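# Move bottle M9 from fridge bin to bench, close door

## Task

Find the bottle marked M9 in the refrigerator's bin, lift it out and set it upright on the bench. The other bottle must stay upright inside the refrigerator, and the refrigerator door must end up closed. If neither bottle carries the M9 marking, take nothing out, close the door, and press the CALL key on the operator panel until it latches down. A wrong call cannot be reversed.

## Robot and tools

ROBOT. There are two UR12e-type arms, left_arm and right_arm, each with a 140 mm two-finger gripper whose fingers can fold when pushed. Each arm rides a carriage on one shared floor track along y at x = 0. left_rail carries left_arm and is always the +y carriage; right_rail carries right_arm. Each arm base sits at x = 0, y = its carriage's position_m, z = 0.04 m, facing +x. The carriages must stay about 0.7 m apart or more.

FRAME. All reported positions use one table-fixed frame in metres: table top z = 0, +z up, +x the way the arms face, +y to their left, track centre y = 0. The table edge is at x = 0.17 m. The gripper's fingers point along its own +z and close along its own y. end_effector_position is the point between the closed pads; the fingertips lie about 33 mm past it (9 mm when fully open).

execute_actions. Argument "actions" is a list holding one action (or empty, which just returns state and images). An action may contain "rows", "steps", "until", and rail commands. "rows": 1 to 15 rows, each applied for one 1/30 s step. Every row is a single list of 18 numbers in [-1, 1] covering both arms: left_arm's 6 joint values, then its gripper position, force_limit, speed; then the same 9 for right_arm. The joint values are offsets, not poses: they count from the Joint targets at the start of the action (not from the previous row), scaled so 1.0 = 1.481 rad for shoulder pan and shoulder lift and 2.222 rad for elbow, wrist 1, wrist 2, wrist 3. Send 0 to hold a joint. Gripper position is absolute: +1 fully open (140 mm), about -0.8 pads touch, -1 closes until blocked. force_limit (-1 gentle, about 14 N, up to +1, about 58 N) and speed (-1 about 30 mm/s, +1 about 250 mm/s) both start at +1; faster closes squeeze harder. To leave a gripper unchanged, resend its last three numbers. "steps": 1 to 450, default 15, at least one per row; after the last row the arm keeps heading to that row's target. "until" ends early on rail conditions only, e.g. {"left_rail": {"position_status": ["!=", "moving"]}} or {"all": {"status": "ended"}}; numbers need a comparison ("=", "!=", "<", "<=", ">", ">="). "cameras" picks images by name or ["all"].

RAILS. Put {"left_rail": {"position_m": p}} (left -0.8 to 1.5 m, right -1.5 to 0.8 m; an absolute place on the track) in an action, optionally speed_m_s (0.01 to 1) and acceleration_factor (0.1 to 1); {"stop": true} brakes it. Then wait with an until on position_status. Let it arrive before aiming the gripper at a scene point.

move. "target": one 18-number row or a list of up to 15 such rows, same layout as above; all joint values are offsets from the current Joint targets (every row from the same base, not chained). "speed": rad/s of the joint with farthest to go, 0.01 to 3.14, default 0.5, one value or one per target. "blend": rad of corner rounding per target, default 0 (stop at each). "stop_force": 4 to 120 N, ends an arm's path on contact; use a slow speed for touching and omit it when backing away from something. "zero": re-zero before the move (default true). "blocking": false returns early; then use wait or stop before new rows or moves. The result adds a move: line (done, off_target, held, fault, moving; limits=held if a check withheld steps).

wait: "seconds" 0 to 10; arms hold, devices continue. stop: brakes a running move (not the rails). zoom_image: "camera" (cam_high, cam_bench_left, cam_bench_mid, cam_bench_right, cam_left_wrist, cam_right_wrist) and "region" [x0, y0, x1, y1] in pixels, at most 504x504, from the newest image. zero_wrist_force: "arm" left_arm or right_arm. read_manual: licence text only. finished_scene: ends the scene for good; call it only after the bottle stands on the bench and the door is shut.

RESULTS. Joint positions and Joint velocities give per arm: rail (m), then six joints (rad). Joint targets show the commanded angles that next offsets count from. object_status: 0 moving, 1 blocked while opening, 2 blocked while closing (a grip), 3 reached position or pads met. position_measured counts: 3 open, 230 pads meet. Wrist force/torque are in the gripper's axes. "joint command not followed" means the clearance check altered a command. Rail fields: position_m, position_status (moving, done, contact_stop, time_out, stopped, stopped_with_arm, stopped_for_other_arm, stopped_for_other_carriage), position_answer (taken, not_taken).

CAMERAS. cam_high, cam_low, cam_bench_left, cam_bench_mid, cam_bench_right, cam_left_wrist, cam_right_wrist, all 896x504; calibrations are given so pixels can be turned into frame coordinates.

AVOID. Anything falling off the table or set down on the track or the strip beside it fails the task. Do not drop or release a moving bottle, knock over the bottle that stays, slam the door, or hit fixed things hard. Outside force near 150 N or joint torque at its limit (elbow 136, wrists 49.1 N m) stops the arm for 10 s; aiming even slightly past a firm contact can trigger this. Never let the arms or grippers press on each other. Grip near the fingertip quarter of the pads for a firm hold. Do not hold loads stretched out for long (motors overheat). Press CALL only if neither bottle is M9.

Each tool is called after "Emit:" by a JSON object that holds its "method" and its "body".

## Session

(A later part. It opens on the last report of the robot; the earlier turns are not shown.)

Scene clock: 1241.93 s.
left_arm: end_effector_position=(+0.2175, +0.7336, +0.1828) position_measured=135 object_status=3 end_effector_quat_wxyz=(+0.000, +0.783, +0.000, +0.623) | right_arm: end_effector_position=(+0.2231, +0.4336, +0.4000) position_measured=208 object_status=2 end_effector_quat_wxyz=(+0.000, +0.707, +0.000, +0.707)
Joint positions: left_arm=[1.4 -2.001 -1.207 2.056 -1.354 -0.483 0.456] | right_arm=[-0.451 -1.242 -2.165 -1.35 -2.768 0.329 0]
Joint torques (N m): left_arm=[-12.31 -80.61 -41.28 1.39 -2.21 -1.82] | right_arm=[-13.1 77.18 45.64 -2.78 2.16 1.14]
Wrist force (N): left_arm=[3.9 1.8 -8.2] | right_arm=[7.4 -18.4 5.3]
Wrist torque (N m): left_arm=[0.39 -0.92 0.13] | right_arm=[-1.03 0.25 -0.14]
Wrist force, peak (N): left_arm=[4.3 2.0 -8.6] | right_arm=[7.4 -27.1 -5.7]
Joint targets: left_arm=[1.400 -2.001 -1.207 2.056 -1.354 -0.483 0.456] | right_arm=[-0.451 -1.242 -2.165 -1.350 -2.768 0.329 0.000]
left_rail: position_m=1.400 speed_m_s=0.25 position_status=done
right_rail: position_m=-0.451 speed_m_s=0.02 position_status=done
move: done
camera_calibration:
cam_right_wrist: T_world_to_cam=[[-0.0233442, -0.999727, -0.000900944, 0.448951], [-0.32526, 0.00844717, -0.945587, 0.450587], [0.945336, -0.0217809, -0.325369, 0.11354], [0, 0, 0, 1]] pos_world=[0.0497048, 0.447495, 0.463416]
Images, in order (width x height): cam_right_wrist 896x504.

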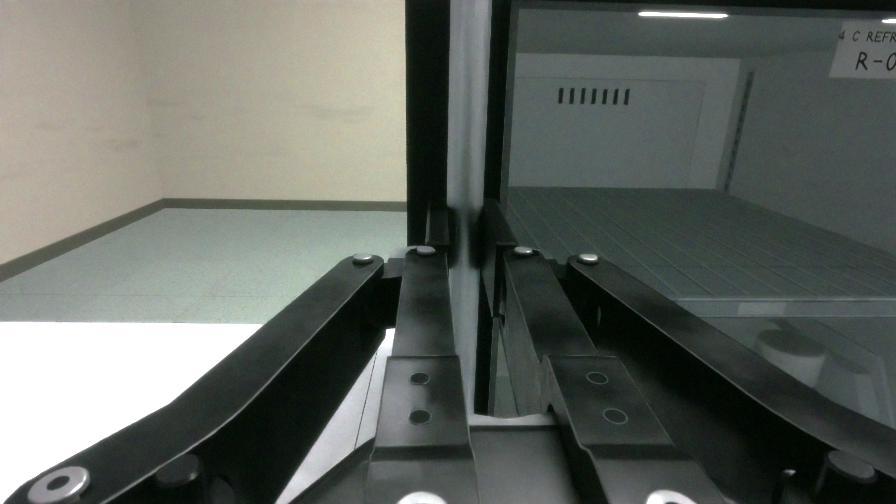

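Emit:
{"method": "execute_actions", "body": {"actions": [{"rows":[[0,0,0,0,0,0,-0.05,-0.5,-1,0,0,0,0,0,0,0.05,-1,-0.8]],"steps":50}]}}

Emit:
{"method": "move", "body": {"target": [0,0,0,0,0,0,-0.05,-0.5,-1, 0.0931,-0.0293,0.0325,-0.013,0.0621,0,0.05,-1,-0.8], "speed": 0.2, "cameras": ["cam_right_wrist","cam_high","cam_bench_left"]}}

Emit:
{"method": "zoom_image", "body": {"camera": "cam_high", "region": [420, 280, 640, 460]}}

Scene clock: 1252.00 s.
left_arm: end_effector_position=(+0.2175, +0.7336, +0.1828) position_measured=135 object_status=3 end_effector_quat_wxyz=(+0.000, +0.783, +0.000, +0.623) | right_arm: end_effector_position=(+0.2231, +0.4336, +0.4000) position_measured=123 object_status=3 end_effector_quat_wxyz=(+0.000, +0.707, +0.000, +0.707)
Joint positions: left_arm=[1.4 -2.001 -1.207 2.056 -1.354 -0.483 0.456] | right_arm=[-0.451 -1.242 -2.165 -1.35 -2.768 0.329 0]
Joint torques (N m): left_arm=[-10.69 -79.11 -40.68 1.39 -1.99 -1.81] | right_arm=[-15.92 108.79 45.93 -0.63 -0.03 0.89]
Wrist force (N): left_arm=[4.1 2.1 -8.3] | right_arm=[-1.3 -6.9 -3.3]
Wrist torque (N m): left_arm=[0.46 -0.98 0.13] | right_arm=[-1.12 0.23 -0.30]
Wrist force, peak (N): left_arm=[4.3 2.2 -8.7] | right_arm=[7.7 -19.0 5.3]
Joint targets: left_arm=[1.400 -2.001 -1.207 2.056 -1.354 -0.483 0.456] | right_arm=[-0.451 -1.242 -2.165 -1.350 -2.768 0.329 0.000]
left_rail: position_m=1.400 speed_m_s=0.25 position_status=done
right_rail: position_m=-0.451 speed_m_s=0.02 position_status=done

Scene clock: 1253.30 s.
left_arm: end_effector_position=(+0.2175, +0.7336, +0.1828) position_measured=135 object_status=3 end_effector_quat_wxyz=(+0.000, +0.783, +0.000, +0.623) | right_arm: end_effector_position=(+0.0906, +0.4336, +0.4001) position_measured=123 object_status=3 end_effector_quat_wxyz=(+0.000, +0.707, +0.000, +0.707)
Joint positions: left_arm=[1.4 -2.001 -1.207 2.056 -1.354 -0.483 0.456] | right_arm=[-0.451 -1.105 -2.208 -1.278 -2.797 0.466 0]
Joint torques (N m): left_arm=[-11.64 -79.65 -40.68 1.53 -2.1 -1.88] | right_arm=[19.88 79.33 52.25 -3.54 2.27 1.29]
Wrist force (N): left_arm=[4.2 2.0 -8.2] | right_arm=[-1.4 -7.3 -4.2]
Wrist torque (N m): left_arm=[0.45 -1.00 0.13] | right_arm=[-1.22 0.27 -0.28]
Wrist force, peak (N): left_arm=[4.2 2.1 -8.6] | right_arm=[-1.9 -7.3 -5.9]
Joint targets: left_arm=[1.400 -2.001 -1.207 2.056 -1.354 -0.483 0.456] | right_arm=[-0.451 -1.104 -2.208 -1.278 -2.797 0.467 0.000]
left_rail: position_m=1.400 speed_m_s=0.25 position_status=done
right_rail: position_m=-0.451 speed_m_s=0.02 position_status=done
move: done
camera_calibration:
cam_right_wrist: T_world_to_cam=[[-0.0234061, -0.999726, -0.000774964, 0.445794], [-0.325173, 0.00834615, -0.945618, 0.407651], [0.945365, -0.0218813, -0.325279, 0.238836], [0, 0, 0, 1]] pos_world=[-0.0827953, 0.447495, 0.463516]
Images, in order (width x height): cam_high 896x504, cam_bench_left 896x504, cam_right_wrist 896x504.

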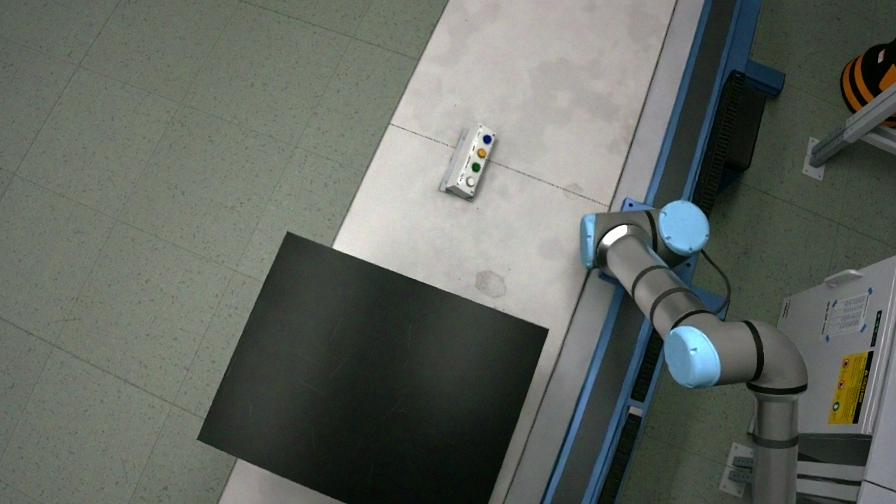

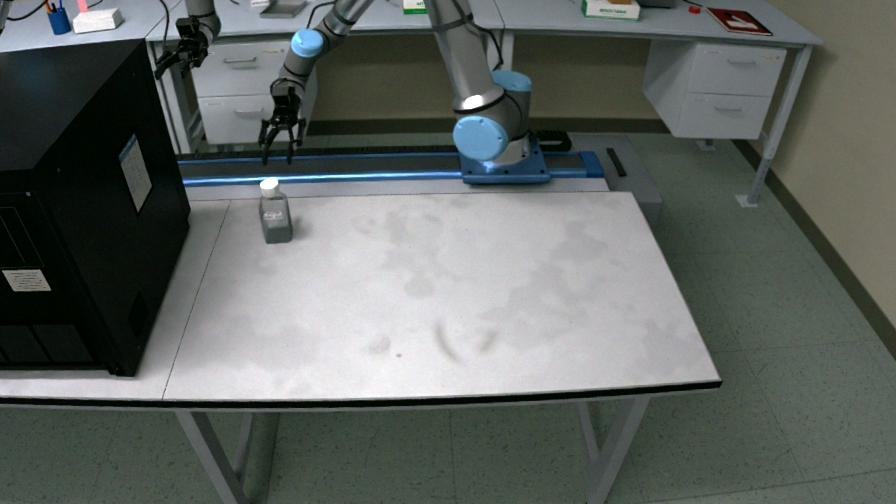

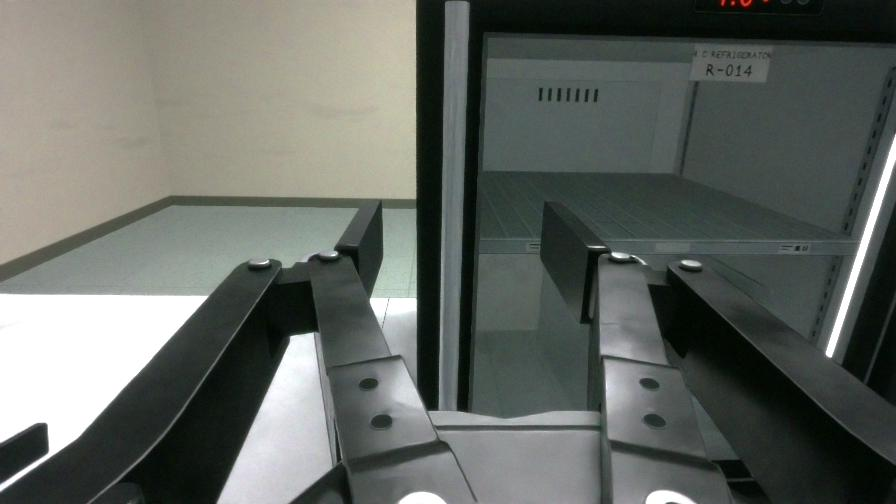

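Scaled by 2.291 from the camera's 896x504 image, which has a finer 1280x720 frame.

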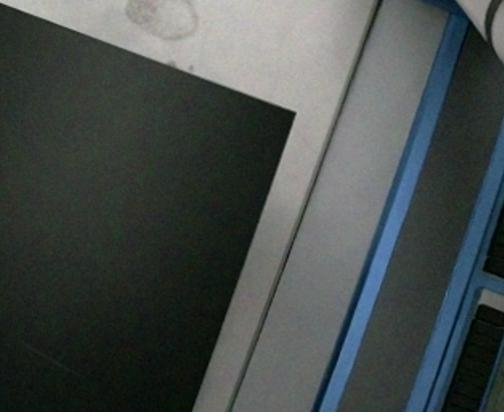

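Emit:
{"method": "finished_scene", "body": {}}

The scene is finished: the task was done.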